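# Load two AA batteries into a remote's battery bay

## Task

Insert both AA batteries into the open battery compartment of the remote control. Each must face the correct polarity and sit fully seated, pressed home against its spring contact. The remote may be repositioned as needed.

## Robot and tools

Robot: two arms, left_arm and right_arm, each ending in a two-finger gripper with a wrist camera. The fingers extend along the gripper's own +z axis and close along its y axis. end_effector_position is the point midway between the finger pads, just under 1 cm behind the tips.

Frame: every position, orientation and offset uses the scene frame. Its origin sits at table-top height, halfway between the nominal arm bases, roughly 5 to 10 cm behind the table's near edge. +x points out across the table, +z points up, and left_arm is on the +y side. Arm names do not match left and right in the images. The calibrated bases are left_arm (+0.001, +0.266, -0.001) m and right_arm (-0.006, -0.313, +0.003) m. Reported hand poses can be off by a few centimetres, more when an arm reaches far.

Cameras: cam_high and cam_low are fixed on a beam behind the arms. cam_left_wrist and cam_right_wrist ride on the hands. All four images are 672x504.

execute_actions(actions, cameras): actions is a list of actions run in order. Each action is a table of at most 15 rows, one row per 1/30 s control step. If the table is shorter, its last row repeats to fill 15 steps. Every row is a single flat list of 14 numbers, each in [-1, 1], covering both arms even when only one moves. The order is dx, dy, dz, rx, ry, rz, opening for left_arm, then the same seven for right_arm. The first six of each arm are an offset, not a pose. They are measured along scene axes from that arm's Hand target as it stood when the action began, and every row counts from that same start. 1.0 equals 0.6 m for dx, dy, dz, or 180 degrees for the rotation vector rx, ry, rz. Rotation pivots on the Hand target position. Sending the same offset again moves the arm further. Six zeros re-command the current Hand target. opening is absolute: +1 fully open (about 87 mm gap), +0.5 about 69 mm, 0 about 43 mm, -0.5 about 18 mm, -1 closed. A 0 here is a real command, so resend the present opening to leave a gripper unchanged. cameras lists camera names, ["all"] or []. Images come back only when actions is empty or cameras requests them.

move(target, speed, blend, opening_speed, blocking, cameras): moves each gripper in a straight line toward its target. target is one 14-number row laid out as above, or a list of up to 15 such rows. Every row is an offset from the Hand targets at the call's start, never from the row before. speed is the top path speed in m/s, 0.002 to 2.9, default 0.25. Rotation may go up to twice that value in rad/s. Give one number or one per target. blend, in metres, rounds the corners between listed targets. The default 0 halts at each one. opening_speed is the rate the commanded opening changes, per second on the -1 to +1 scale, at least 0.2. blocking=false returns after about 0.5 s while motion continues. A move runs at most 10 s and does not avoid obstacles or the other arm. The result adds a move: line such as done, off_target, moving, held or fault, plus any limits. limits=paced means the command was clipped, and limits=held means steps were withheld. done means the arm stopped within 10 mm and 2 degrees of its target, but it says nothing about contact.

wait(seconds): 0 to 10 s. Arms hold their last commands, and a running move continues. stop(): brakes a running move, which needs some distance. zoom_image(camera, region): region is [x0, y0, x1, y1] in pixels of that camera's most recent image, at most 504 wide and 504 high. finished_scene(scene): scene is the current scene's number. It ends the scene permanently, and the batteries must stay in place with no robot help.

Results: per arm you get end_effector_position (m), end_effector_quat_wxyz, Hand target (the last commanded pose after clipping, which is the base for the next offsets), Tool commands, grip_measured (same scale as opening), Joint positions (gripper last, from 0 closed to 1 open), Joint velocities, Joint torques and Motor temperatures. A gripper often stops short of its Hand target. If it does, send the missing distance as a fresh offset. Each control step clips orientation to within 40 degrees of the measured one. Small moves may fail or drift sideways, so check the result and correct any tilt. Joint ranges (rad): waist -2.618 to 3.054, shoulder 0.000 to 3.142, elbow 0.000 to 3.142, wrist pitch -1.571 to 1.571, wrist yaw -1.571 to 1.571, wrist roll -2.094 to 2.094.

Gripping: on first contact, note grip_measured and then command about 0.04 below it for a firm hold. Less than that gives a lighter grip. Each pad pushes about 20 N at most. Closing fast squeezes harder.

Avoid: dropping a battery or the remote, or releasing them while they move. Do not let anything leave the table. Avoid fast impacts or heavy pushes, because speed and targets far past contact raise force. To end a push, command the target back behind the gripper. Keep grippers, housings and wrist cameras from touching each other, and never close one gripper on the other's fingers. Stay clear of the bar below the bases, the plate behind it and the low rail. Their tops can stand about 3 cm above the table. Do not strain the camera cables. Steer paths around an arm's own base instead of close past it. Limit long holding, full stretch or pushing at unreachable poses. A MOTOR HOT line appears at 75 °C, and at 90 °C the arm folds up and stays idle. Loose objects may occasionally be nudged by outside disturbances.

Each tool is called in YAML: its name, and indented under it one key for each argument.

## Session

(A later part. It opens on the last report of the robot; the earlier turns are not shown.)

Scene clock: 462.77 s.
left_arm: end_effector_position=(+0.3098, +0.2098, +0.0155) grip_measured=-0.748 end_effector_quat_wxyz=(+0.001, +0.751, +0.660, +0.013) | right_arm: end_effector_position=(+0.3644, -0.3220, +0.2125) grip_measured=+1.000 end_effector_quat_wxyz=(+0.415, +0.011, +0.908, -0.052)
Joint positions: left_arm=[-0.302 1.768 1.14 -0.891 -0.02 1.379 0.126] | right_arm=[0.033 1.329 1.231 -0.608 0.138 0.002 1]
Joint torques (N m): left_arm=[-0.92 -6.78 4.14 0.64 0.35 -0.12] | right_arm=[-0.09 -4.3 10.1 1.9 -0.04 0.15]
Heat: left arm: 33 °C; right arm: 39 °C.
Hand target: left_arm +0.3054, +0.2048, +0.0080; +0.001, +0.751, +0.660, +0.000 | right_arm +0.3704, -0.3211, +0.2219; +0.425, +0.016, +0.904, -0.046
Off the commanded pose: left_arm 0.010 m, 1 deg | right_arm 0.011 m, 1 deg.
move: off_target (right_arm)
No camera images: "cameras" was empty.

wait:
  seconds: 0.1
  cameras: ["cam_left_wrist"]

zoom_image:
  camera: "cam_left_wrist"
  region: [260, 210, 410, 360]

Scene clock: 471.43 s.
left_arm: end_effector_position=(+0.3098, +0.2098, +0.0155) grip_measured=-0.748 end_effector_quat_wxyz=(+0.001, +0.751, +0.660, +0.013) | right_arm: end_effector_position=(+0.3644, -0.3220, +0.2125) grip_measured=+1.000 end_effector_quat_wxyz=(+0.415, +0.011, +0.908, -0.052)
Joint positions: left_arm=[-0.302 1.768 1.14 -0.891 -0.02 1.379 0.126] | right_arm=[0.033 1.329 1.231 -0.608 0.138 0.002 1]
Joint torques (N m): left_arm=[-0.94 -6.74 4.18 0.63 0.35 -0.12] | right_arm=[-0.08 -4.31 10.1 1.91 -0.04 0.16]
Heat: left arm: 33 °C; right arm: 39 °C.
Hand target: left_arm +0.3054, +0.2048, +0.0080; +0.001, +0.751, +0.660, +0.000 | right_arm +0.3704, -0.3211, +0.2219; +0.425, +0.016, +0.904, -0.046
Tool commands: left_gripper/opening=-0.75 right_gripper/opening=+1.0
Off the commanded pose: left_arm 0.010 m, 1 deg | right_arm 0.011 m, 1 deg.
wait: 0.10 s; at rest from the start
camera_calibration:
cam_left_wrist: T_world_to_cam=[[-0.99268, 0.117398, -0.0283555, 0.282799], [0.0553328, 0.650777, 0.75725, -0.142165], [0.107353, 0.750138, -0.652509, -0.0360253], [0, 0, 0, 1]] pos_world=[0.292463, 0.0863419, 0.0921668]
Images, in order (width x height): cam_left_wrist 672x504.

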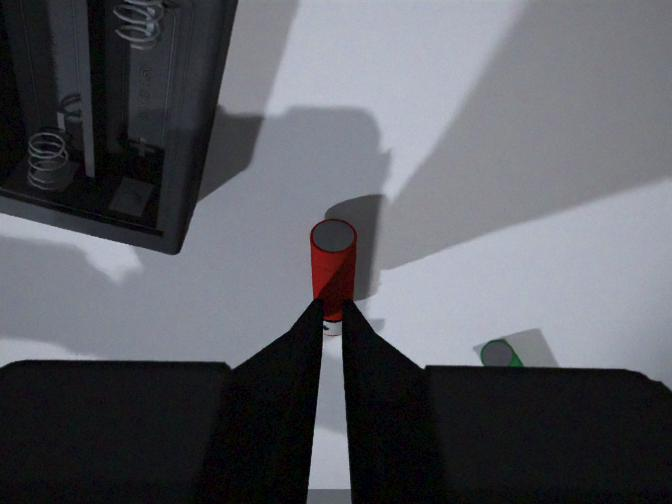

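Scaled by 3.360.

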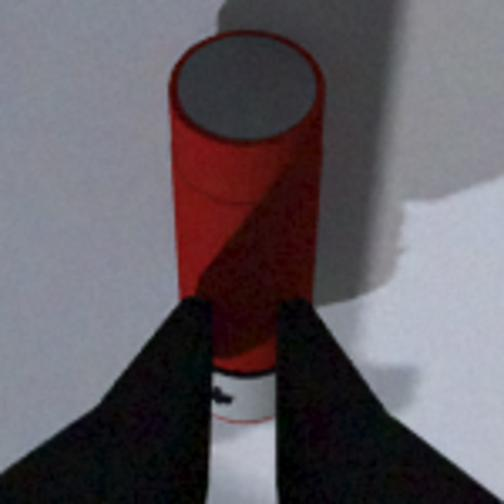

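move:
  target:
    - [0,0,0,0,0,0,-0.2, 0,0,0,0,0,0,1]
    - [0,0,-0.0105,0,0,0,-0.2, 0,0,0,0,0,0,1]
  speed: 0.05
  opening_speed: 0.6
  cameras: ["cam_left_wrist"]

Scene clock: 483.90 s.
left_arm: end_effector_position=(+0.3091, +0.2091, +0.0080) grip_measured=-0.200 end_effector_quat_wxyz=(+0.000, +0.751, +0.660, +0.009) | right_arm: end_effector_position=(+0.3644, -0.3220, +0.2125) grip_measured=+1.000 end_effector_quat_wxyz=(+0.415, +0.011, +0.908, -0.052)
Joint positions: left_arm=[-0.302 1.782 1.127 -0.867 -0.015 1.378 0.4] | right_arm=[0.033 1.329 1.231 -0.608 0.138 0.002 1]
Joint torques (N m): left_arm=[-0.92 -7.1 4.08 0.63 0.3 -0.12] | right_arm=[-0.08 -4.31 10.09 1.9 -0.03 0.15]
Heat: left arm: 32 °C; right arm: 39 °C.
Hand target: left_arm +0.3052, +0.2048, +0.0017; +0.000, +0.751, +0.660, -0.001 | right_arm +0.3704, -0.3211, +0.2219; +0.425, +0.016, +0.904, -0.046
Off the commanded pose: left_arm 0.008 m, 1 deg | right_arm 0.011 m, 1 deg.
move: off_target (right_arm)
camera_calibration:
cam_left_wrist: T_world_to_cam=[[-0.9929, 0.116669, -0.0232039, 0.282162], [0.0591751, 0.653657, 0.754474, -0.137743], [0.103191, 0.747744, -0.655919, -0.0384257], [0, 0, 0, 1]] pos_world=[0.292274, 0.0858497, 0.0852668]
Images, in order (width x height): cam_left_wrist 672x504.

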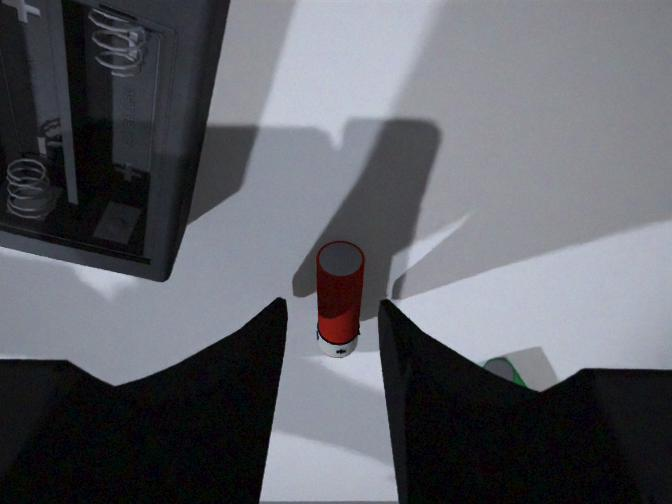

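move:
  target: [0.001,0.028,0,0,0,0,-0.2, 0,0,0,0,0,0,1]
  speed: 0.05
  cameras: ["cam_left_wrist"]

Scene clock: 514.07 s.
left_arm: end_effector_position=(+0.3071, +0.2220, +0.0039) grip_measured=-0.200 end_effector_quat_wxyz=(-0.006, +0.750, +0.662, +0.006) | right_arm: end_effector_position=(+0.3644, -0.3220, +0.2125) grip_measured=+1.000 end_effector_quat_wxyz=(+0.415, +0.011, +0.908, -0.052)
Joint positions: left_arm=[-0.264 1.782 1.108 -0.862 -0.013 1.413 0.4] | right_arm=[0.033 1.329 1.231 -0.608 0.138 0.002 1]
Joint torques (N m): left_arm=[0.53 -8.35 4 0.6 0.3 0.04] | right_arm=[-0.1 -4.33 10.11 1.9 -0.04 0.16]
Motor temperatures (°C): left_arm=[23 31 29 23 20 20 19] | right_arm=[23 23 40 28 19 21 22]
Heat: left arm: 31 °C; right arm: 40 °C.
Hand target: left_arm +0.3060, +0.2216, +0.0017; +0.001, +0.751, +0.660, +0.000 | right_arm +0.3704, -0.3211, +0.2219; +0.425, +0.016, +0.904, -0.046
Off the commanded pose: left_arm 0.003 m, 1 deg | right_arm 0.011 m, 1 deg.
move: off_target (right_arm)
camera_calibration:
cam_left_wrist: T_world_to_cam=[[-0.993475, 0.113675, -0.00922109, 0.279355], [0.0674271, 0.650644, 0.756383, -0.144878], [0.0919813, 0.750826, -0.654064, -0.0478605], [0, 0, 0, 1]] pos_world=[0.291704, 0.0984431, 0.0808552]
Images, in order (width x height): cam_left_wrist 672x504.

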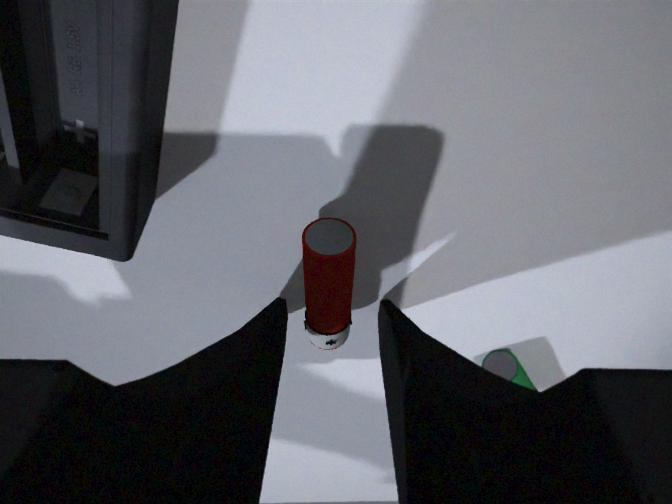

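move:
  target: [0,0.004,0.008,0,0,0,-0.2, 0,0,0,0,0,0,1]
  speed: 0.05
  cameras: []

Scene clock: 520.33 s.
left_arm: end_effector_position=(+0.3077, +0.2237, +0.0039) grip_measured=-0.200 end_effector_quat_wxyz=(-0.006, +0.751, +0.661, +0.006) | right_arm: end_effector_position=(+0.3644, -0.3220, +0.2125) grip_measured=+1.000 end_effector_quat_wxyz=(+0.415, +0.011, +0.908, -0.052)
Joint positions: left_arm=[-0.258 1.782 1.108 -0.862 -0.013 1.421 0.4] | right_arm=[0.033 1.329 1.231 -0.608 0.138 0.002 1]
Joint torques (N m): left_arm=[0.73 -9.39 4.62 0.4 0.31 0.06] | right_arm=[-0.09 -4.33 10.11 1.91 -0.04 0.15]
Heat: left arm: 31 °C; right arm: 40 °C.
Hand target: left_arm +0.3059, +0.2240, +0.0065; +0.000, +0.751, +0.660, +0.000 | right_arm +0.3704, -0.3211, +0.2219; +0.425, +0.016, +0.904, -0.046
Off the commanded pose: left_arm 0.003 m, 1 deg | right_arm 0.011 m, 1 deg.
move: off_target (right_arm)
No camera images: "cameras" was empty.

move:
  target: [0,0,0.009,0,0,0,-0.2, 0,0,0,0,0,0,1]
  speed: 0.05
  cameras: []

Scene clock: 527.37 s.
left_arm: end_effector_position=(+0.3068, +0.2240, +0.0039) grip_measured=-0.200 end_effector_quat_wxyz=(-0.007, +0.751, +0.661, +0.005) | right_arm: end_effector_position=(+0.3644, -0.3220, +0.2125) grip_measured=+1.000 end_effector_quat_wxyz=(+0.415, +0.011, +0.908, -0.052)
Joint positions: left_arm=[-0.258 1.782 1.108 -0.866 -0.013 1.422 0.4] | right_arm=[0.033 1.329 1.231 -0.608 0.138 0.002 1]
Joint torques (N m): left_arm=[0.72 -10.21 5.6 0.21 0.3 0.05] | right_arm=[-0.08 -4.33 10.11 1.91 -0.04 0.16]
Heat: left arm: 31 °C; right arm: 40 °C.
Hand target: left_arm +0.3060, +0.2240, +0.0119; +0.001, +0.751, +0.660, +0.000 | right_arm +0.3704, -0.3211, +0.2219; +0.425, +0.016, +0.904, -0.046
Off the commanded pose: left_arm 0.008 m, 1 deg | right_arm 0.011 m, 1 deg.
move: off_target (right_arm)
No camera images: "cameras" was empty.

move:
  target: [0,0,0.008,0,0,0,-0.2, 0,0,0,0,0,0,1]
  speed: 0.05
  cameras: []

Scene clock: 532.57 s.
left_arm: end_effector_position=(+0.3024, +0.2252, +0.0056) grip_measured=-0.200 end_effector_quat_wxyz=(-0.014, +0.751, +0.660, +0.001) | right_arm: end_effector_position=(+0.3644, -0.3220, +0.2125) grip_measured=+1.000 end_effector_quat_wxyz=(+0.415, +0.011, +0.908, -0.052)
Joint positions: left_arm=[-0.258 1.777 1.108 -0.886 -0.013 1.422 0.4] | right_arm=[0.033 1.329 1.231 -0.608 0.138 0.002 1]
Joint torques (N m): left_arm=[0.7 -10.45 6.5 0.21 0.3 0.04] | right_arm=[-0.1 -4.33 10.1 1.9 -0.05 0.15]
Heat: left arm: 32 °C; right arm: 40 °C.
Hand target: left_arm +0.3060, +0.2240, +0.0168; +0.001, +0.751, +0.660, +0.000 | right_arm +0.3704, -0.3211, +0.2219; +0.425, +0.016, +0.904, -0.046
Off the commanded pose: left_arm 0.012 m, 2 deg | right_arm 0.011 m, 1 deg.
move: off_target (left_arm, right_arm)
No camera images: "cameras" was empty.

move:
  target:
    - [-0.0033,-0.0083,0.055,0,0,0,-0.2, 0,0,0,0,0,0,1]
    - [-0.0033,-0.0083,-0.0255,0,0,0,-0.2, 0,0,0,0,0,0,1]
  speed: 0.06
  cameras: ["cam_left_wrist"]

Scene clock: 540.57 s.
left_arm: end_effector_position=(+0.3071, +0.2238, +0.0069) grip_measured=-0.200 end_effector_quat_wxyz=(-0.001, +0.751, +0.660, +0.008) | right_arm: end_effector_position=(+0.3644, -0.3220, +0.2125) grip_measured=+1.000 end_effector_quat_wxyz=(+0.415, +0.011, +0.908, -0.052)
Joint positions: left_arm=[-0.258 1.765 1.1 -0.861 -0.013 1.422 0.4] | right_arm=[0.033 1.329 1.231 -0.608 0.138 0.002 1]
Joint torques (N m): left_arm=[-1.03 -7.09 4.11 0.62 0.3 -0.12] | right_arm=[-0.1 -4.31 10.07 1.91 -0.04 0.15]
Heat: left arm: 32 °C; right arm: 40 °C.
Hand target: left_arm +0.3039, +0.2191, +0.0014; +0.000, +0.751, +0.660, +0.000 | right_arm +0.3704, -0.3211, +0.2219; +0.425, +0.016, +0.904, -0.046
Off the commanded pose: left_arm 0.008 m, 1 deg | right_arm 0.011 m, 1 deg.
move: off_target (right_arm)
camera_calibration:
cam_left_wrist: T_world_to_cam=[[-0.992972, 0.116699, -0.0196884, 0.278373], [0.0617447, 0.65276, 0.755044, -0.146976], [0.100965, 0.748522, -0.655378, -0.0494218], [0, 0, 0, 1]] pos_world=[0.290481, 0.100447, 0.0840638]
Images, in order (width x height): cam_left_wrist 672x504.

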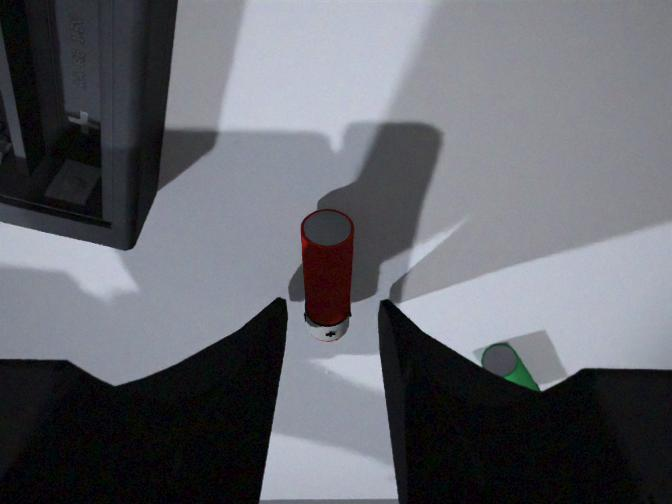

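move:
  target: [0,0,0,0,0,0,-0.66, 0,0,0,0,0,0,1]
  opening_speed: 0.4
  cameras: ["cam_left_wrist"]

Scene clock: 545.00 s.
left_arm: end_effector_position=(+0.3073, +0.2237, +0.0069) grip_measured=-0.580 end_effector_quat_wxyz=(-0.001, +0.751, +0.661, +0.009) | right_arm: end_effector_position=(+0.3644, -0.3220, +0.2125) grip_measured=+1.000 end_effector_quat_wxyz=(+0.415, +0.011, +0.908, -0.052)
Joint positions: left_arm=[-0.258 1.765 1.1 -0.86 -0.013 1.422 0.21] | right_arm=[0.033 1.329 1.231 -0.608 0.138 0.002 1]
Joint torques (N m): left_arm=[-1.01 -7.08 4.11 0.63 0.29 -0.12] | right_arm=[-0.08 -4.3 10.07 1.9 -0.04 0.14]
Heat: left arm: 32 °C; right arm: 40 °C.
Hand target: left_arm +0.3039, +0.2191, +0.0014; +0.000, +0.751, +0.660, +0.000 | right_arm +0.3704, -0.3211, +0.2219; +0.425, +0.016, +0.904, -0.046
Off the commanded pose: left_arm 0.008 m, 1 deg | right_arm 0.011 m, 1 deg.
move: off_target (right_arm)
camera_calibration:
cam_left_wrist: T_world_to_cam=[[-0.99301, 0.116255, -0.0203849, 0.278684], [0.0609461, 0.652957, 0.754939, -0.146768], [0.101076, 0.74842, -0.655478, -0.0494556], [0, 0, 0, 1]] pos_world=[0.29068, 0.100448, 0.0840644]
Images, in order (width x height): cam_left_wrist 672x504.

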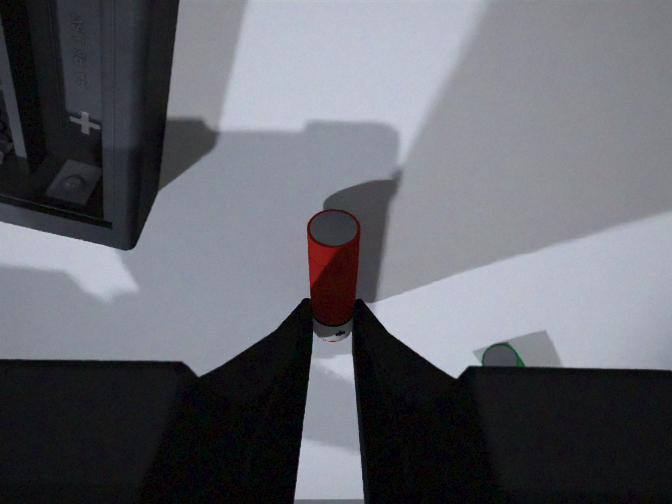

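move:
  target:
    - [0,0,0.164,0,0,0,-0.66, 0,0,0,0,0,0,1]
    - [0.08,-0.183,0.164,0,0,0.8856,-0.66, 0,0,0,0,0,0,1]
  speed: [0.12,0.3]
  cameras: ["cam_left_wrist"]

Scene clock: 580.53 s.
left_arm: end_effector_position=(+0.3581, +0.1132, +0.0975) grip_measured=-0.580 end_effector_quat_wxyz=(+0.009, -0.515, +0.857, -0.001) | right_arm: end_effector_position=(+0.3644, -0.3220, +0.2125) grip_measured=+1.000 end_effector_quat_wxyz=(+0.415, +0.011, +0.908, -0.052)
Joint positions: left_arm=[-0.284 1.982 1.772 -1.31 -0.011 -1.384 0.21] | right_arm=[0.033 1.329 1.231 -0.608 0.138 0.002 1]
Joint torques (N m): left_arm=[-1.07 -10.81 5.31 0.32 0.07 -0.15] | right_arm=[-0.09 -4.29 10.1 1.9 -0.04 0.16]
Heat: left arm: 32 °C; right arm: 40 °C.
Hand target: left_arm +0.3519, +0.1093, +0.0998; +0.000, -0.515, +0.857, +0.000 | right_arm +0.3704, -0.3211, +0.2219; +0.425, +0.016, +0.904, -0.046
Off the commanded pose: left_arm 0.008 m, 1 deg | right_arm 0.011 m, 1 deg.
move: off_target (right_arm)
camera_calibration:
cam_left_wrist: T_world_to_cam=[[0.887895, -0.460045, 0.00102769, -0.266549], [-0.31214, -0.600793, 0.735946, 0.131244], [-0.337951, -0.653764, -0.677039, 0.405568], [0, 0, 0, 1]] pos_world=[0.414696, 0.221371, 0.178271]
Images, in order (width x height): cam_left_wrist 672x504.

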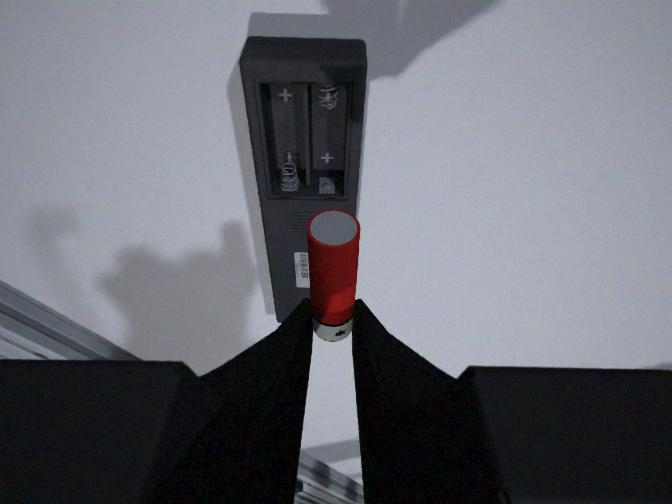

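move:
  target: [-0.0033,-0.006,-0.033,-0.1226,0.0652,0,-0.66, 0,0,0,0,0,0,1]
  speed: 0.2
  cameras: ["cam_left_wrist"]

Scene clock: 614.13 s.
left_arm: end_effector_position=(+0.3565, +0.1043, +0.0825) grip_measured=-0.580 end_effector_quat_wxyz=(-0.166, -0.501, +0.841, -0.116) | right_arm: end_effector_position=(+0.3644, -0.3220, +0.2125) grip_measured=+1.000 end_effector_quat_wxyz=(+0.415, +0.011, +0.908, -0.052)
Joint positions: left_arm=[-0.136 2.102 1.766 -1.312 0.4 -1.205 0.21] | right_arm=[0.033 1.329 1.231 -0.608 0.138 0.002 1]
Joint torques (N m): left_arm=[0.57 -10.24 4.6 0.02 0.43 0.03] | right_arm=[-0.08 -4.34 10.1 1.9 -0.04 0.14]
Motor temperatures (°C): left_arm=[23 37 30 22 20 20 20] | right_arm=[23 23 41 29 19 21 22]
Heat: left arm: 37 °C; right arm: 41 °C.
Hand target: left_arm +0.3499, +0.1056, +0.0800; -0.185, -0.503, +0.837, -0.111 | right_arm +0.3704, -0.3211, +0.2219; +0.425, +0.016, +0.904, -0.046
Off the commanded pose: left_arm 0.007 m, 2 deg | right_arm 0.011 m, 1 deg.
move: off_target (right_arm)
camera_calibration:
cam_left_wrist: T_world_to_cam=[[0.885153, -0.465025, 0.0159917, -0.268899], [-0.160478, -0.272842, 0.94858, 0.0306224], [-0.436751, -0.842205, -0.316133, 0.414189], [0, 0, 0, 1]] pos_world=[0.423828, 0.232142, 0.106191]
Images, in order (width x height): cam_left_wrist 672x504.

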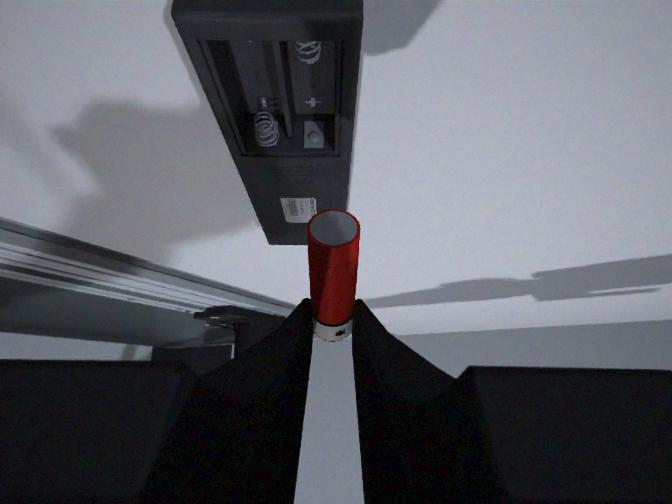

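move:
  target: [-0.0088,0.0047,-0.052,0,0,0,-0.66, 0,0,0,0,0,0,1]
  speed: 0.1
  cameras: ["cam_left_wrist"]

Scene clock: 625.50 s.
left_arm: end_effector_position=(+0.3447, +0.1063, +0.0533) grip_measured=-0.580 end_effector_quat_wxyz=(-0.178, -0.501, +0.840, -0.107) | right_arm: end_effector_position=(+0.3644, -0.3220, +0.2125) grip_measured=+1.000 end_effector_quat_wxyz=(+0.415, +0.011, +0.908, -0.052)
Joint positions: left_arm=[-0.136 2.107 1.65 -1.223 0.401 -1.2 0.21] | right_arm=[0.033 1.329 1.231 -0.608 0.138 0.002 1]
Joint torques (N m): left_arm=[0.95 -10.07 4.25 0.32 0.41 0.02] | right_arm=[-0.09 -4.34 10.09 1.9 -0.04 0.16]
Heat: left arm: 37 °C; right arm: 41 °C.
Hand target: left_arm +0.3447, +0.1084, +0.0489; -0.185, -0.503, +0.837, -0.111 | right_arm +0.3704, -0.3211, +0.2219; +0.425, +0.016, +0.904, -0.046
Off the commanded pose: left_arm 0.005 m, 1 deg | right_arm 0.011 m, 1 deg.
move: off_target (right_arm)
camera_calibration:
cam_left_wrist: T_world_to_cam=[[0.882978, -0.469268, -0.0116709, -0.254488], [-0.133485, -0.274848, 0.952177, 0.0477016], [-0.450034, -0.839194, -0.305325, 0.405092], [0, 0, 0, 1]] pos_world=[0.41338, 0.233638, 0.0752943]
Images, in order (width x height): cam_left_wrist 672x504.

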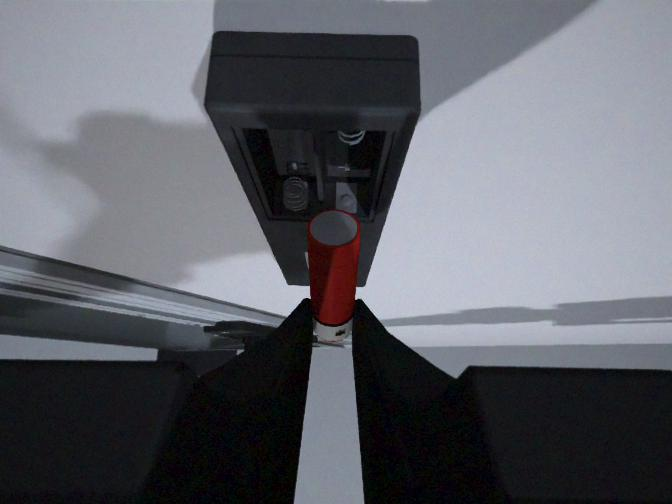

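move:
  target: [0.0115,0.001,-0.0133,0,0,0,-0.66, 0,0,0,0,0,0,1]
  speed: 0.06
  cameras: ["cam_left_wrist"]

Scene clock: 637.20 s.
left_arm: end_effector_position=(+0.3456, +0.1084, +0.0414) grip_measured=-0.580 end_effector_quat_wxyz=(-0.186, -0.503, +0.838, -0.101) | right_arm: end_effector_position=(+0.3644, -0.3220, +0.2125) grip_measured=+1.000 end_effector_quat_wxyz=(+0.415, +0.011, +0.908, -0.052)
Joint positions: left_arm=[-0.13 2.141 1.65 -1.212 0.401 -1.196 0.21] | right_arm=[0.033 1.329 1.231 -0.608 0.138 0.002 1]
Joint torques (N m): left_arm=[0.77 -10.18 6.15 0.27 0.4 0.02] | right_arm=[-0.09 -4.3 10.06 1.9 -0.04 0.15]
Heat: left arm: 36 °C; right arm: 41 °C.
Hand target: left_arm +0.3516, +0.1091, +0.0409; -0.185, -0.503, +0.837, -0.111 | right_arm +0.3704, -0.3211, +0.2219; +0.425, +0.016, +0.904, -0.046
Off the commanded pose: left_arm 0.006 m, 1 deg | right_arm 0.011 m, 1 deg.
move: off_target (right_arm)
camera_calibration:
cam_left_wrist: T_world_to_cam=[[0.883456, -0.46742, -0.0320007, -0.253888], [-0.112425, -0.277806, 0.954036, 0.052768], [-0.454826, -0.839251, -0.29798, 0.404941], [0, 0, 0, 1]] pos_world=[0.414409, 0.235834, 0.0621969]
Images, in order (width x height): cam_left_wrist 672x504.

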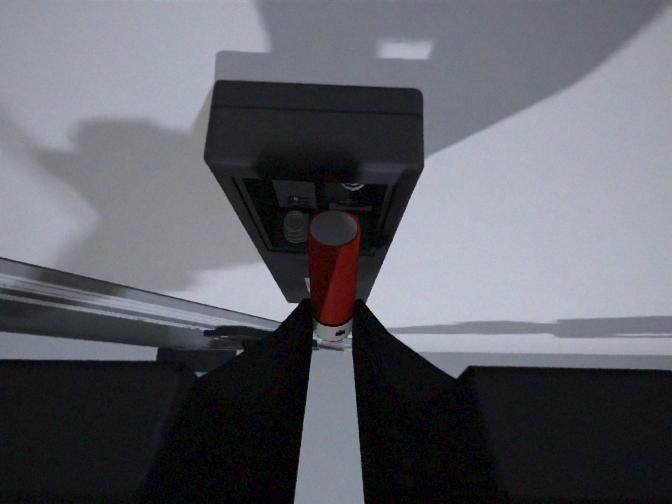

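move:
  target: [0.0075,-0.004,0.0,0,0,0,-0.66, 0,0,0,0,0,0,1]
  speed: 0.06
  cameras: ["cam_left_wrist"]

Scene clock: 650.87 s.
left_arm: end_effector_position=(+0.3503, +0.1077, +0.0398) grip_measured=-0.580 end_effector_quat_wxyz=(-0.184, -0.503, +0.838, -0.103) | right_arm: end_effector_position=(+0.3644, -0.3220, +0.2125) grip_measured=+1.000 end_effector_quat_wxyz=(+0.415, +0.011, +0.908, -0.052)
Joint positions: left_arm=[-0.13 2.157 1.67 -1.212 0.401 -1.196 0.21] | right_arm=[0.033 1.329 1.231 -0.608 0.138 0.002 1]
Joint torques (N m): left_arm=[0.36 -10.15 6.98 0.18 0.4 -0.02] | right_arm=[-0.08 -4.31 10.09 1.91 -0.04 0.16]
Heat: left arm: 36 °C; right arm: 41 °C.
Hand target: left_arm +0.3561, +0.1067, +0.0408; -0.185, -0.503, +0.837, -0.111 | right_arm +0.3704, -0.3211, +0.2219; +0.425, +0.016, +0.904, -0.046
Off the commanded pose: left_arm 0.006 m, 1 deg | right_arm 0.011 m, 1 deg.
move: off_target (right_arm)
camera_calibration:
cam_left_wrist: T_world_to_cam=[[0.88359, -0.467468, -0.027239, -0.258599], [-0.117218, -0.277129, 0.953656, 0.0561351], [-0.453353, -0.839448, -0.299664, 0.405701], [0, 0, 0, 1]] pos_world=[0.419002, 0.235235, 0.0609963]
Images, in order (width x height): cam_left_wrist 672x504.

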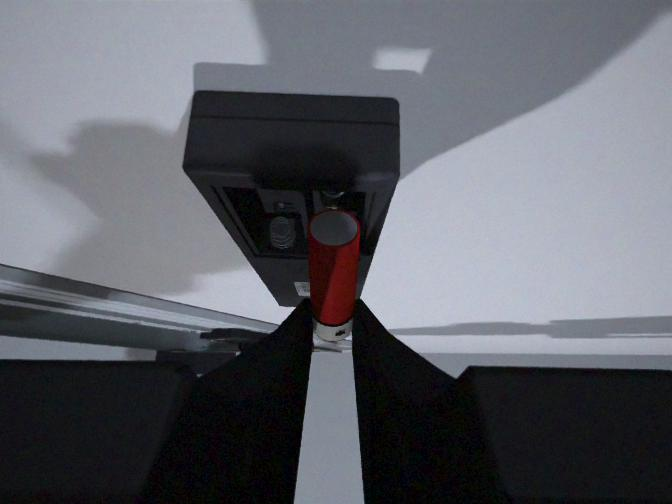

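zoom_image:
  camera: "cam_left_wrist"
  region: [180, 90, 430, 350]

Scaled by 1.938.

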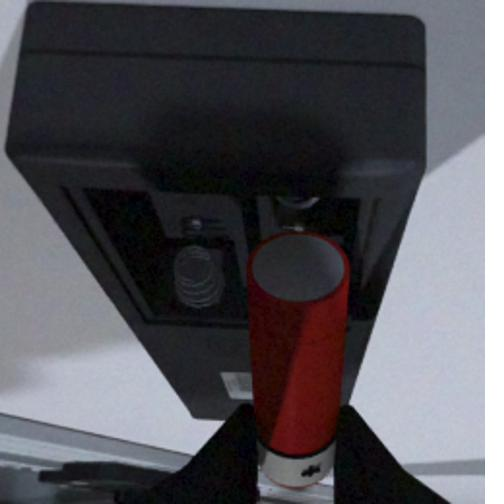

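move:
  target: [0,0,-0.02,0,0,0,-0.66, 0,0,0,0,0,0,1]
  speed: 0.05
  cameras: ["cam_left_wrist"]

Scene clock: 665.53 s.
left_arm: end_effector_position=(+0.3548, +0.1070, +0.0333) grip_measured=-0.580 end_effector_quat_wxyz=(-0.180, -0.502, +0.839, -0.106) | right_arm: end_effector_position=(+0.3644, -0.3220, +0.2125) grip_measured=+1.000 end_effector_quat_wxyz=(+0.415, +0.011, +0.908, -0.052)
Joint positions: left_arm=[-0.13 2.171 1.67 -1.186 0.401 -1.196 0.21] | right_arm=[0.033 1.329 1.231 -0.608 0.138 0.002 1]
Joint torques (N m): left_arm=[0.34 -10.35 4.75 0.33 0.4 -0.02] | right_arm=[-0.09 -4.29 10.09 1.9 -0.04 0.16]
Heat: left arm: 37 °C; right arm: 41 °C.
Hand target: left_arm +0.3561, +0.1067, +0.0289; -0.185, -0.503, +0.837, -0.111 | right_arm +0.3704, -0.3211, +0.2219; +0.425, +0.016, +0.904, -0.046
Off the commanded pose: left_arm 0.005 m, 1 deg | right_arm 0.011 m, 1 deg.
move: off_target (right_arm)
camera_calibration:
cam_left_wrist: T_world_to_cam=[[0.883799, -0.467576, -0.0165128, -0.26348], [-0.12797, -0.275532, 0.952736, 0.0664226], [-0.450026, -0.839913, -0.303351, 0.404247], [0, 0, 0, 1]] pos_world=[0.423285, 0.234637, 0.0549946]
Images, in order (width x height): cam_left_wrist 672x504.

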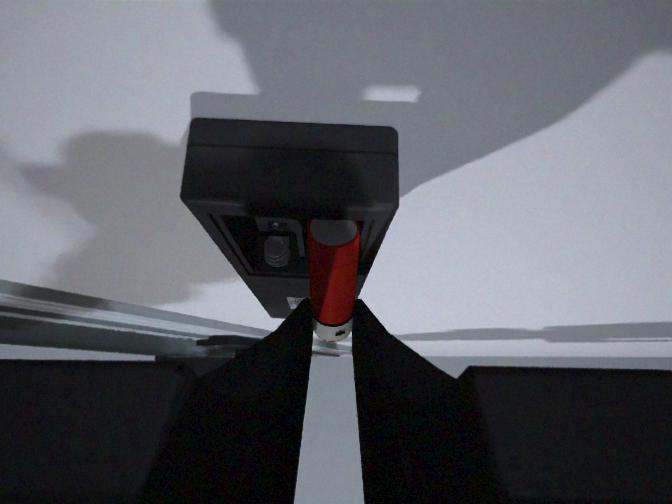

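zoom_image:
  camera: "cam_left_wrist"
  region: [180, 110, 430, 360]

Scaled by 2.016.

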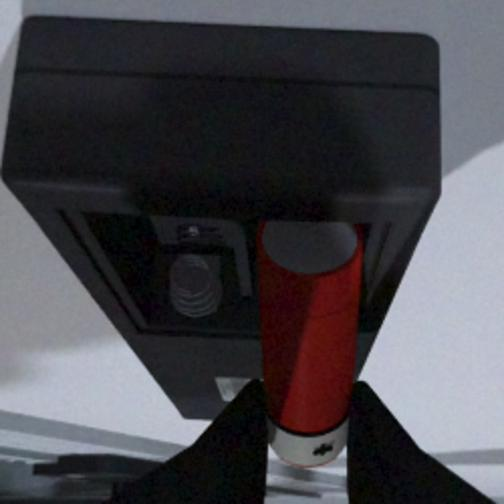

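move:
  target: [-0.001,0,-0.0117,0,0,0,-0.66, 0,0,0,0,0,0,1]
  speed: 0.04
  cameras: ["cam_left_wrist"]

zoom_image:
  camera: "cam_left_wrist"
  region: [180, 110, 430, 360]

Scene clock: 677.93 s.
left_arm: end_effector_position=(+0.3560, +0.1063, +0.0282) grip_measured=-0.580 end_effector_quat_wxyz=(-0.179, -0.502, +0.839, -0.109) | right_arm: end_effector_position=(+0.3644, -0.3220, +0.2125) grip_measured=+1.000 end_effector_quat_wxyz=(+0.415, +0.011, +0.908, -0.052)
Joint positions: left_arm=[-0.13 2.178 1.659 -1.163 0.405 -1.196 0.21] | right_arm=[0.033 1.329 1.231 -0.608 0.138 0.002 1]
Joint torques (N m): left_arm=[0.27 -10.35 4.08 0.37 0.36 -0.02] | right_arm=[-0.12 -4.34 10.1 1.91 -0.03 0.16]
Heat: left arm: 40 °C; right arm: 41 °C.
Hand target: left_arm +0.3554, +0.1067, +0.0218; -0.185, -0.503, +0.837, -0.111 | right_arm +0.3704, -0.3211, +0.2219; +0.425, +0.016, +0.904, -0.046
Off the commanded pose: left_arm 0.006 m, 1 deg | right_arm 0.011 m, 1 deg.
move: off_target (right_arm)
camera_calibration:
cam_left_wrist: T_world_to_cam=[[0.884111, -0.467166, -0.0101886, -0.265264], [-0.132341, -0.271247, 0.953368, 0.0722624], [-0.448145, -0.841535, -0.301638, 0.402081], [0, 0, 0, 1]] pos_world=[0.424277, 0.234044, 0.0496875]
Images, in order (width x height): cam_left_wrist 672x504.

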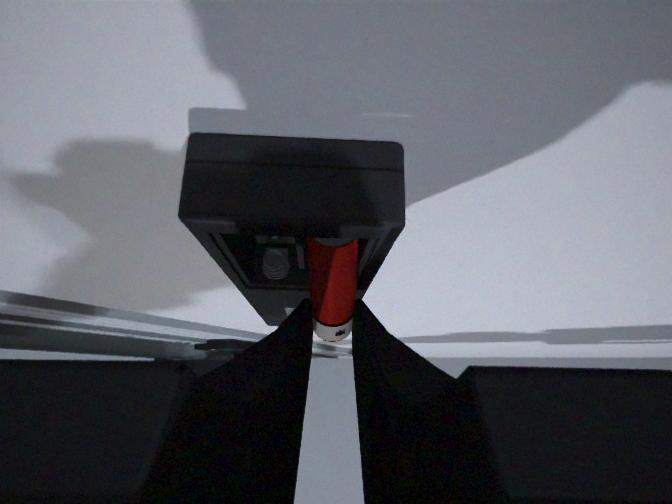

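Scaled by 2.016.

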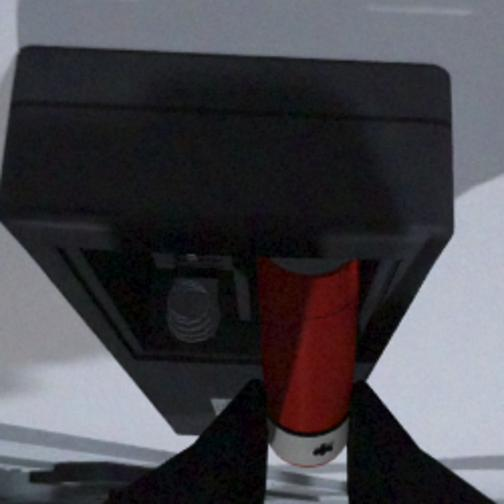

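move:
  target: [-0.002,0,-0.008,0,0,0,-0.66, 0,0,0,0,0,0,1]
  speed: 0.04
  cameras: ["cam_left_wrist"]

zoom_image:
  camera: "cam_left_wrist"
  region: [180, 110, 430, 360]

Scene clock: 683.73 s.
left_arm: end_effector_position=(+0.3556, +0.1055, +0.0259) grip_measured=-0.580 end_effector_quat_wxyz=(-0.180, -0.501, +0.839, -0.112) | right_arm: end_effector_position=(+0.3644, -0.3220, +0.2125) grip_measured=+1.000 end_effector_quat_wxyz=(+0.415, +0.011, +0.908, -0.052)
Joint positions: left_arm=[-0.13 2.178 1.647 -1.148 0.411 -1.196 0.21] | right_arm=[0.033 1.329 1.231 -0.608 0.138 0.002 1]
Joint torques (N m): left_arm=[0.2 -10.11 3.64 0.43 0.29 -0.02] | right_arm=[-0.09 -4.29 10.09 1.91 -0.05 0.15]
Heat: left arm: 40 °C; right arm: 41 °C.
Hand target: left_arm +0.3543, +0.1067, +0.0171; -0.185, -0.503, +0.837, -0.111 | right_arm +0.3704, -0.3211, +0.2219; +0.425, +0.016, +0.904, -0.046
Off the commanded pose: left_arm 0.009 m, 1 deg | right_arm 0.011 m, 1 deg.
move: off_target (right_arm)
camera_calibration:
cam_left_wrist: T_world_to_cam=[[0.884547, -0.466417, -0.00561019, -0.265745], [-0.133821, -0.265273, 0.954841, 0.0740429], [-0.446842, -0.843851, -0.297063, 0.400141], [0, 0, 0, 1]] pos_world=[0.423773, 0.233353, 0.0466771]
Images, in order (width x height): cam_left_wrist 672x504.

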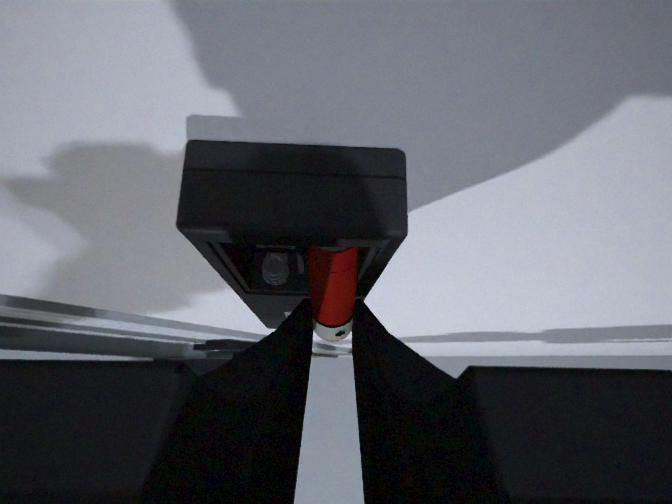

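Scaled by 2.016.

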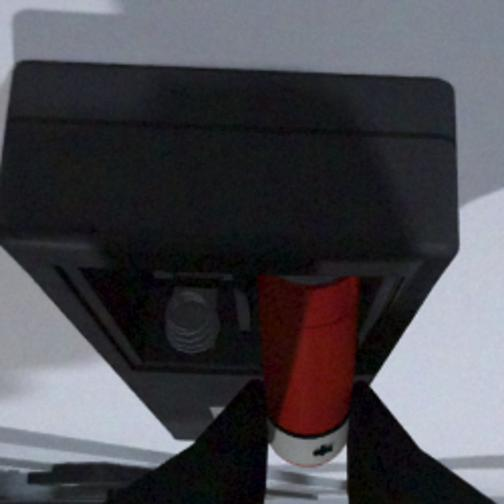

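move:
  target: [0.0063,0.0118,0,0,0,0,-0.66, 0,0,0,0,0,0,1]
  speed: 0.04
  cameras: ["cam_left_wrist","cam_low"]

zoom_image:
  camera: "cam_left_wrist"
  region: [180, 110, 430, 360]

zoom_image:
  camera: "cam_low"
  region: [320, 200, 470, 320]

Scene clock: 693.10 s.
left_arm: end_effector_position=(+0.3562, +0.1070, +0.0263) grip_measured=-0.580 end_effector_quat_wxyz=(-0.184, -0.500, +0.838, -0.119) | right_arm: end_effector_position=(+0.3644, -0.3220, +0.2125) grip_measured=+1.000 end_effector_quat_wxyz=(+0.415, +0.011, +0.908, -0.052)
Joint positions: left_arm=[-0.12 2.181 1.647 -1.148 0.426 -1.182 0.21] | right_arm=[0.033 1.329 1.231 -0.608 0.138 0.002 1]
Joint torques (N m): left_arm=[1.14 -9.33 5.38 0.25 0.09 0.03] | right_arm=[-0.06 -4.29 10.1 1.91 -0.04 0.15]
Heat: left arm: 41 °C; right arm: 41 °C.
Hand target: left_arm +0.3581, +0.1137, +0.0171; -0.185, -0.503, +0.837, -0.111 | right_arm +0.3704, -0.3211, +0.2219; +0.425, +0.016, +0.904, -0.046
Off the commanded pose: left_arm 0.012 m, 1 deg | right_arm 0.011 m, 1 deg.
move: off_target (left_arm, right_arm)
camera_calibration:
cam_left_wrist: T_world_to_cam=[[0.88421, -0.467085, 0.00191017, -0.265562], [-0.133716, -0.249208, 0.959174, 0.072349], [-0.44754, -0.848367, -0.282809, 0.40217], [0, 0, 0, 1]] pos_world=[0.424474, 0.235178, 0.0448493]
Images, in order (width x height): cam_low 672x504, cam_left_wrist 672x504.

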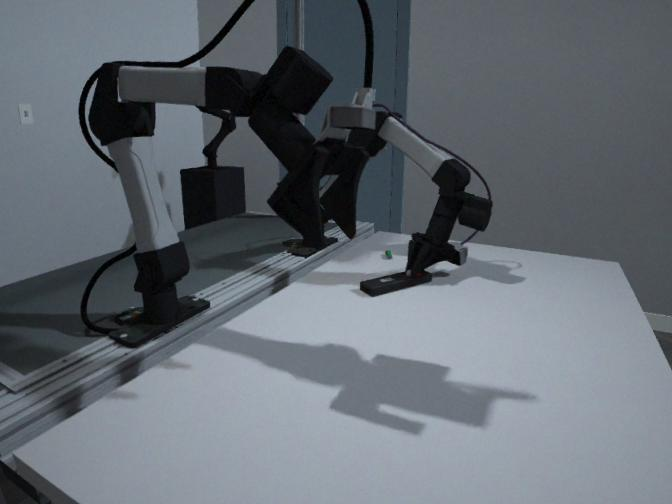

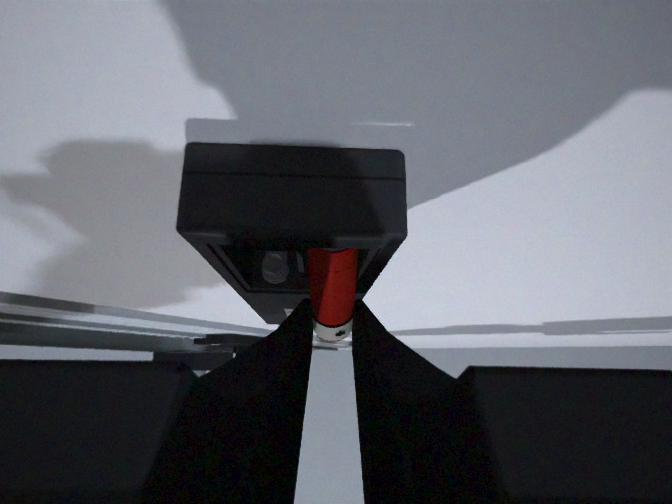

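Scaled by 2.016.

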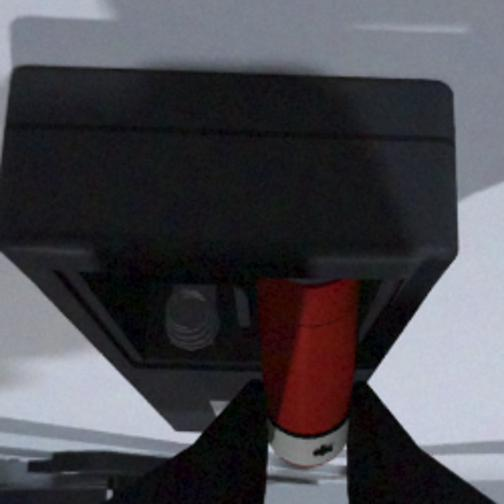

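Scaled by 3.360.

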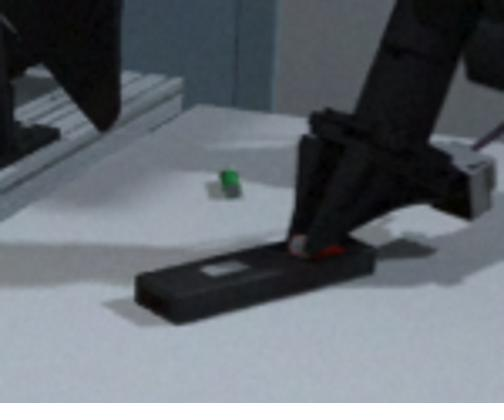

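move:
  target: [0.0063,0.0118,0,0,0,0,-0.66, 0,0,0,0,0,0,1]
  speed: 0.04
  cameras: ["cam_left_wrist","cam_low"]

zoom_image:
  camera: "cam_left_wrist"
  region: [180, 110, 430, 360]

zoom_image:
  camera: "cam_low"
  region: [350, 220, 450, 310]

Scene clock: 699.77 s.
left_arm: end_effector_position=(+0.3589, +0.1133, +0.0244) grip_measured=-0.580 end_effector_quat_wxyz=(-0.187, -0.500, +0.837, -0.122) | right_arm: end_effector_position=(+0.3644, -0.3220, +0.2125) grip_measured=+1.000 end_effector_quat_wxyz=(+0.415, +0.011, +0.908, -0.052)
Joint positions: left_arm=[-0.102 2.195 1.658 -1.155 0.431 -1.162 0.21] | right_arm=[0.033 1.329 1.231 -0.608 0.138 0.002 1]
Joint torques (N m): left_arm=[1.09 -9.43 6.37 0.13 0.01 0.01] | right_arm=[-0.1 -4.31 10.09 1.9 -0.04 0.16]
Heat: left arm: 40 °C; right arm: 41 °C.
Hand target: left_arm +0.3618, +0.1208, +0.0171; -0.185, -0.503, +0.837, -0.111 | right_arm +0.3704, -0.3211, +0.2219; +0.425, +0.016, +0.904, -0.046
Off the commanded pose: left_arm 0.011 m, 1 deg | right_arm 0.011 m, 1 deg.
move: off_target (left_arm, right_arm)
camera_calibration:
cam_left_wrist: T_world_to_cam=[[0.884968, -0.465642, 0.00310922, -0.26545], [-0.131227, -0.242983, 0.961113, 0.0744494], [-0.446779, -0.850962, -0.276137, 0.408011], [0, 0, 0, 1]] pos_world=[0.426975, 0.241688, 0.0419378]
Images, in order (width x height): cam_low 672x504, cam_left_wrist 672x504.

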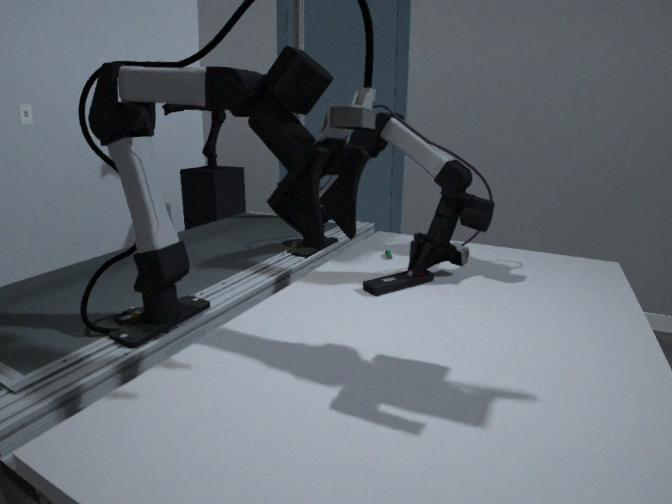

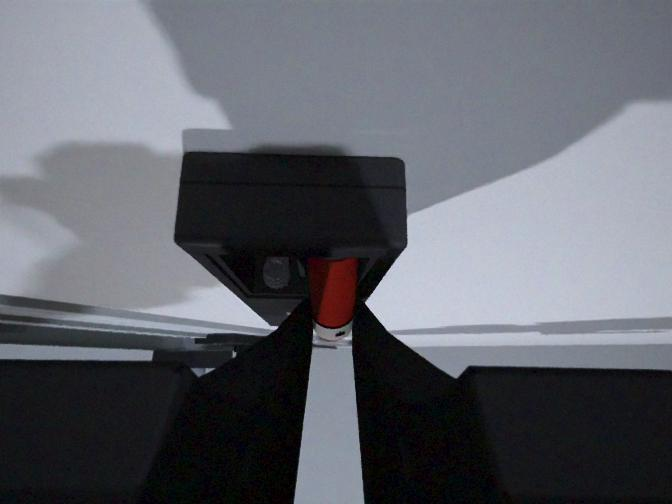

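Scaled by 2.016.

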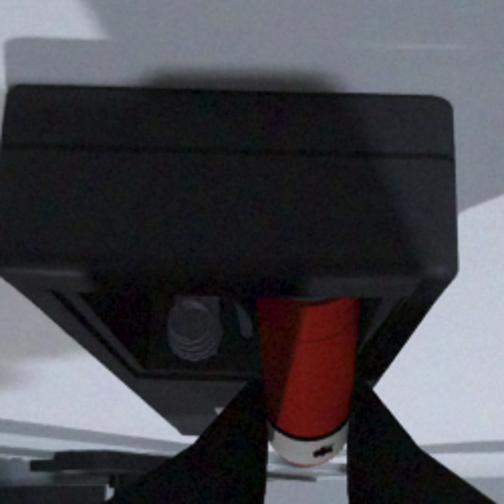

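Scaled by 5.040.

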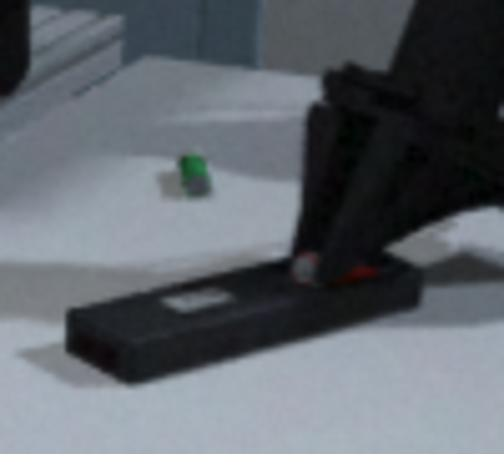

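move:
  target: [0,0,0,0,0,0,-0.66, -0.195,0.438,-0.237,0.0475,-0.0376,0.367,1]
  speed: 0.25
  cameras: ["cam_right_wrist","cam_low","cam_high"]

Scene clock: 737.57 s.
left_arm: end_effector_position=(+0.3589, +0.1133, +0.0244) grip_measured=-0.580 end_effector_quat_wxyz=(-0.187, -0.500, +0.837, -0.122) | right_arm: end_effector_position=(+0.2539, -0.0628, +0.0807) grip_measured=+1.000 end_effector_quat_wxyz=(+0.424, -0.439, +0.752, +0.251)
Joint positions: left_arm=[-0.102 2.195 1.658 -1.155 0.431 -1.162 0.21] | right_arm=[0.605 1.334 0.58 0.169 -0.376 -0.243 1]
Joint torques (N m): left_arm=[1.09 -9.42 6.38 0.13 0.01 0.02] | right_arm=[0.62 -3.6 6.04 2.38 -0.26 -0.05]
Heat: left arm: 41 °C; right arm: 42 °C.
Hand target: left_arm +0.3618, +0.1208, +0.0171; -0.185, -0.503, +0.837, -0.111 | right_arm +0.2534, -0.0583, +0.0798; +0.429, -0.447, +0.742, +0.257
Off the commanded pose: left_arm 0.011 m, 1 deg | right_arm 0.005 m, 2 deg.
move: off_target (left_arm)
camera_calibration:
cam_right_wrist: T_world_to_cam=[[0.876284, -0.481744, -0.00702923, -0.253104], [-0.476405, -0.864212, -0.161793, 0.100985], [0.0718679, 0.145125, -0.9868, 0.217536], [0, 0, 0, 1]] pos_world=[0.254266, -0.066229, 0.229224]
Images, in order (width x height): cam_high 672x504, cam_low 672x504, cam_right_wrist 672x504.

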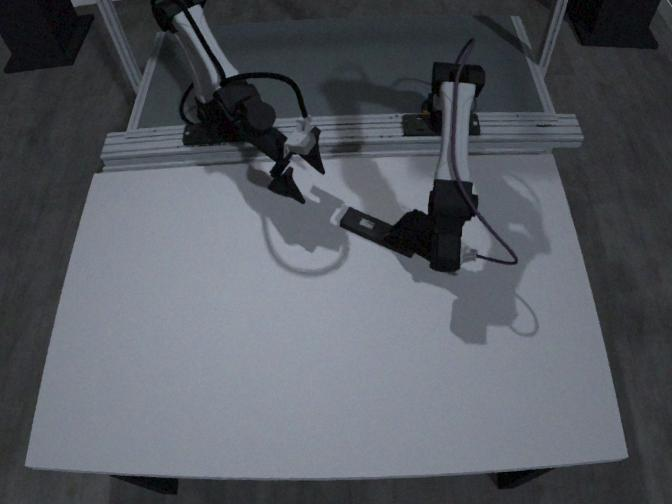

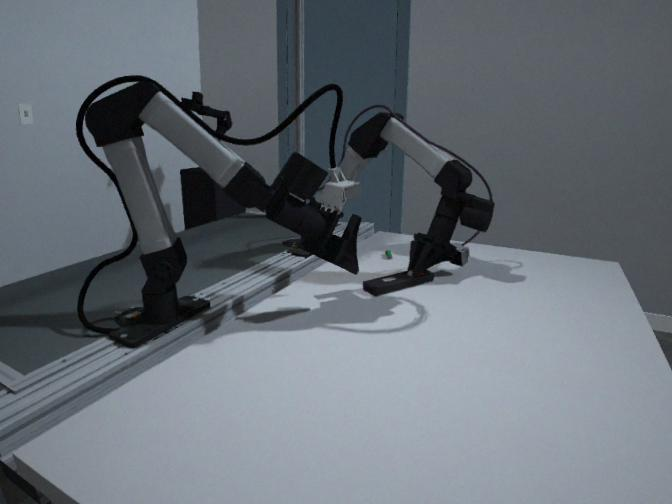

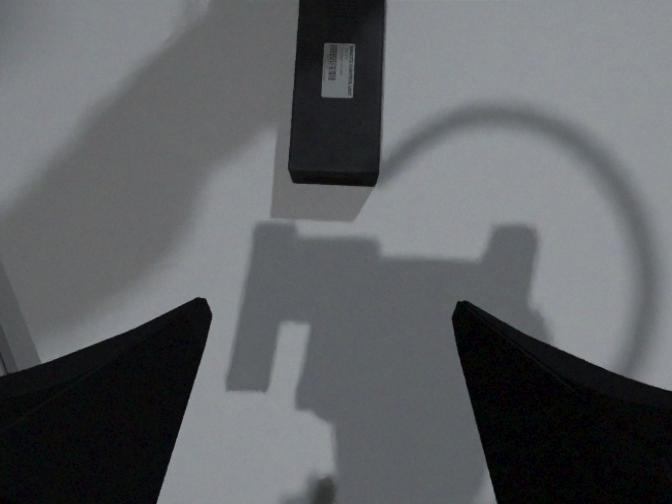

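move:
  target: [0,0,0,0,0,0,-0.66, 0.019,0.033,-0.09,0,0,-0.013,1]
  speed: 0.15
  cameras: ["cam_right_wrist","cam_low"]

Scene clock: 756.40 s.
left_arm: end_effector_position=(+0.3589, +0.1133, +0.0244) grip_measured=-0.580 end_effector_quat_wxyz=(-0.187, -0.500, +0.837, -0.122) | right_arm: end_effector_position=(+0.2643, -0.0406, +0.0282) grip_measured=+1.000 end_effector_quat_wxyz=(+0.429, -0.436, +0.751, +0.249)
Joint positions: left_arm=[-0.102 2.195 1.658 -1.155 0.431 -1.162 0.21] | right_arm=[0.655 1.597 0.526 0.507 -0.327 -0.211 1]
Joint torques (N m): left_arm=[1.05 -9.44 6.37 0.13 0.02 0.03] | right_arm=[0.95 -4.83 5.12 2.42 0.03 0.17]
Heat: left arm: 41 °C; right arm: 40 °C.
Hand target: left_arm +0.3618, +0.1208, +0.0171; -0.185, -0.503, +0.837, -0.111 | right_arm +0.2648, -0.0385, +0.0257; +0.434, -0.431, +0.751, +0.248
Off the commanded pose: left_arm 0.011 m, 1 deg | right_arm 0.003 m, 1 deg.
move: off_target (left_arm)
camera_calibration:
cam_right_wrist: T_world_to_cam=[[0.872411, -0.488772, -0.00148654, -0.251337], [-0.481843, -0.859526, -0.170416, 0.118561], [0.0820169, 0.149389, -0.985371, 0.159199], [0, 0, 0, 1]] pos_world=[0.26334, -0.0447228, 0.176701]
Images, in order (width x height): cam_low 672x504, cam_right_wrist 672x504.

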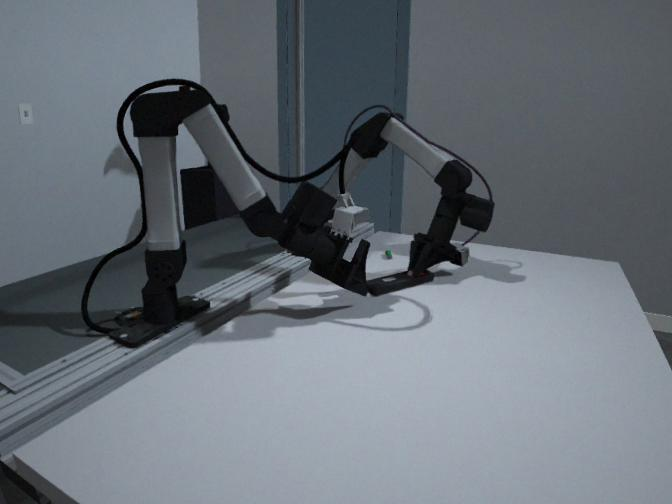

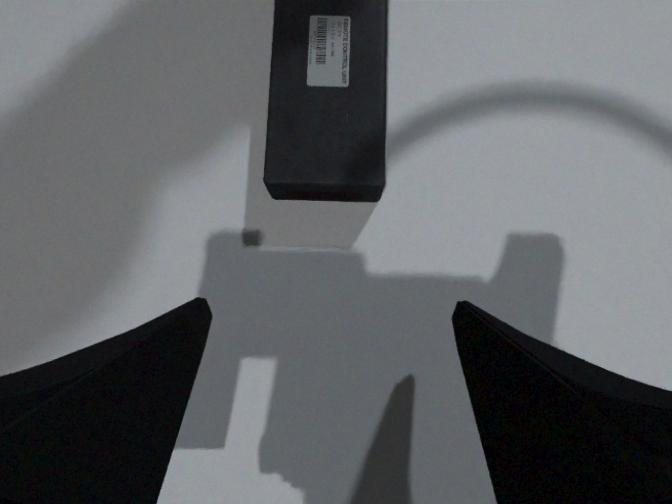

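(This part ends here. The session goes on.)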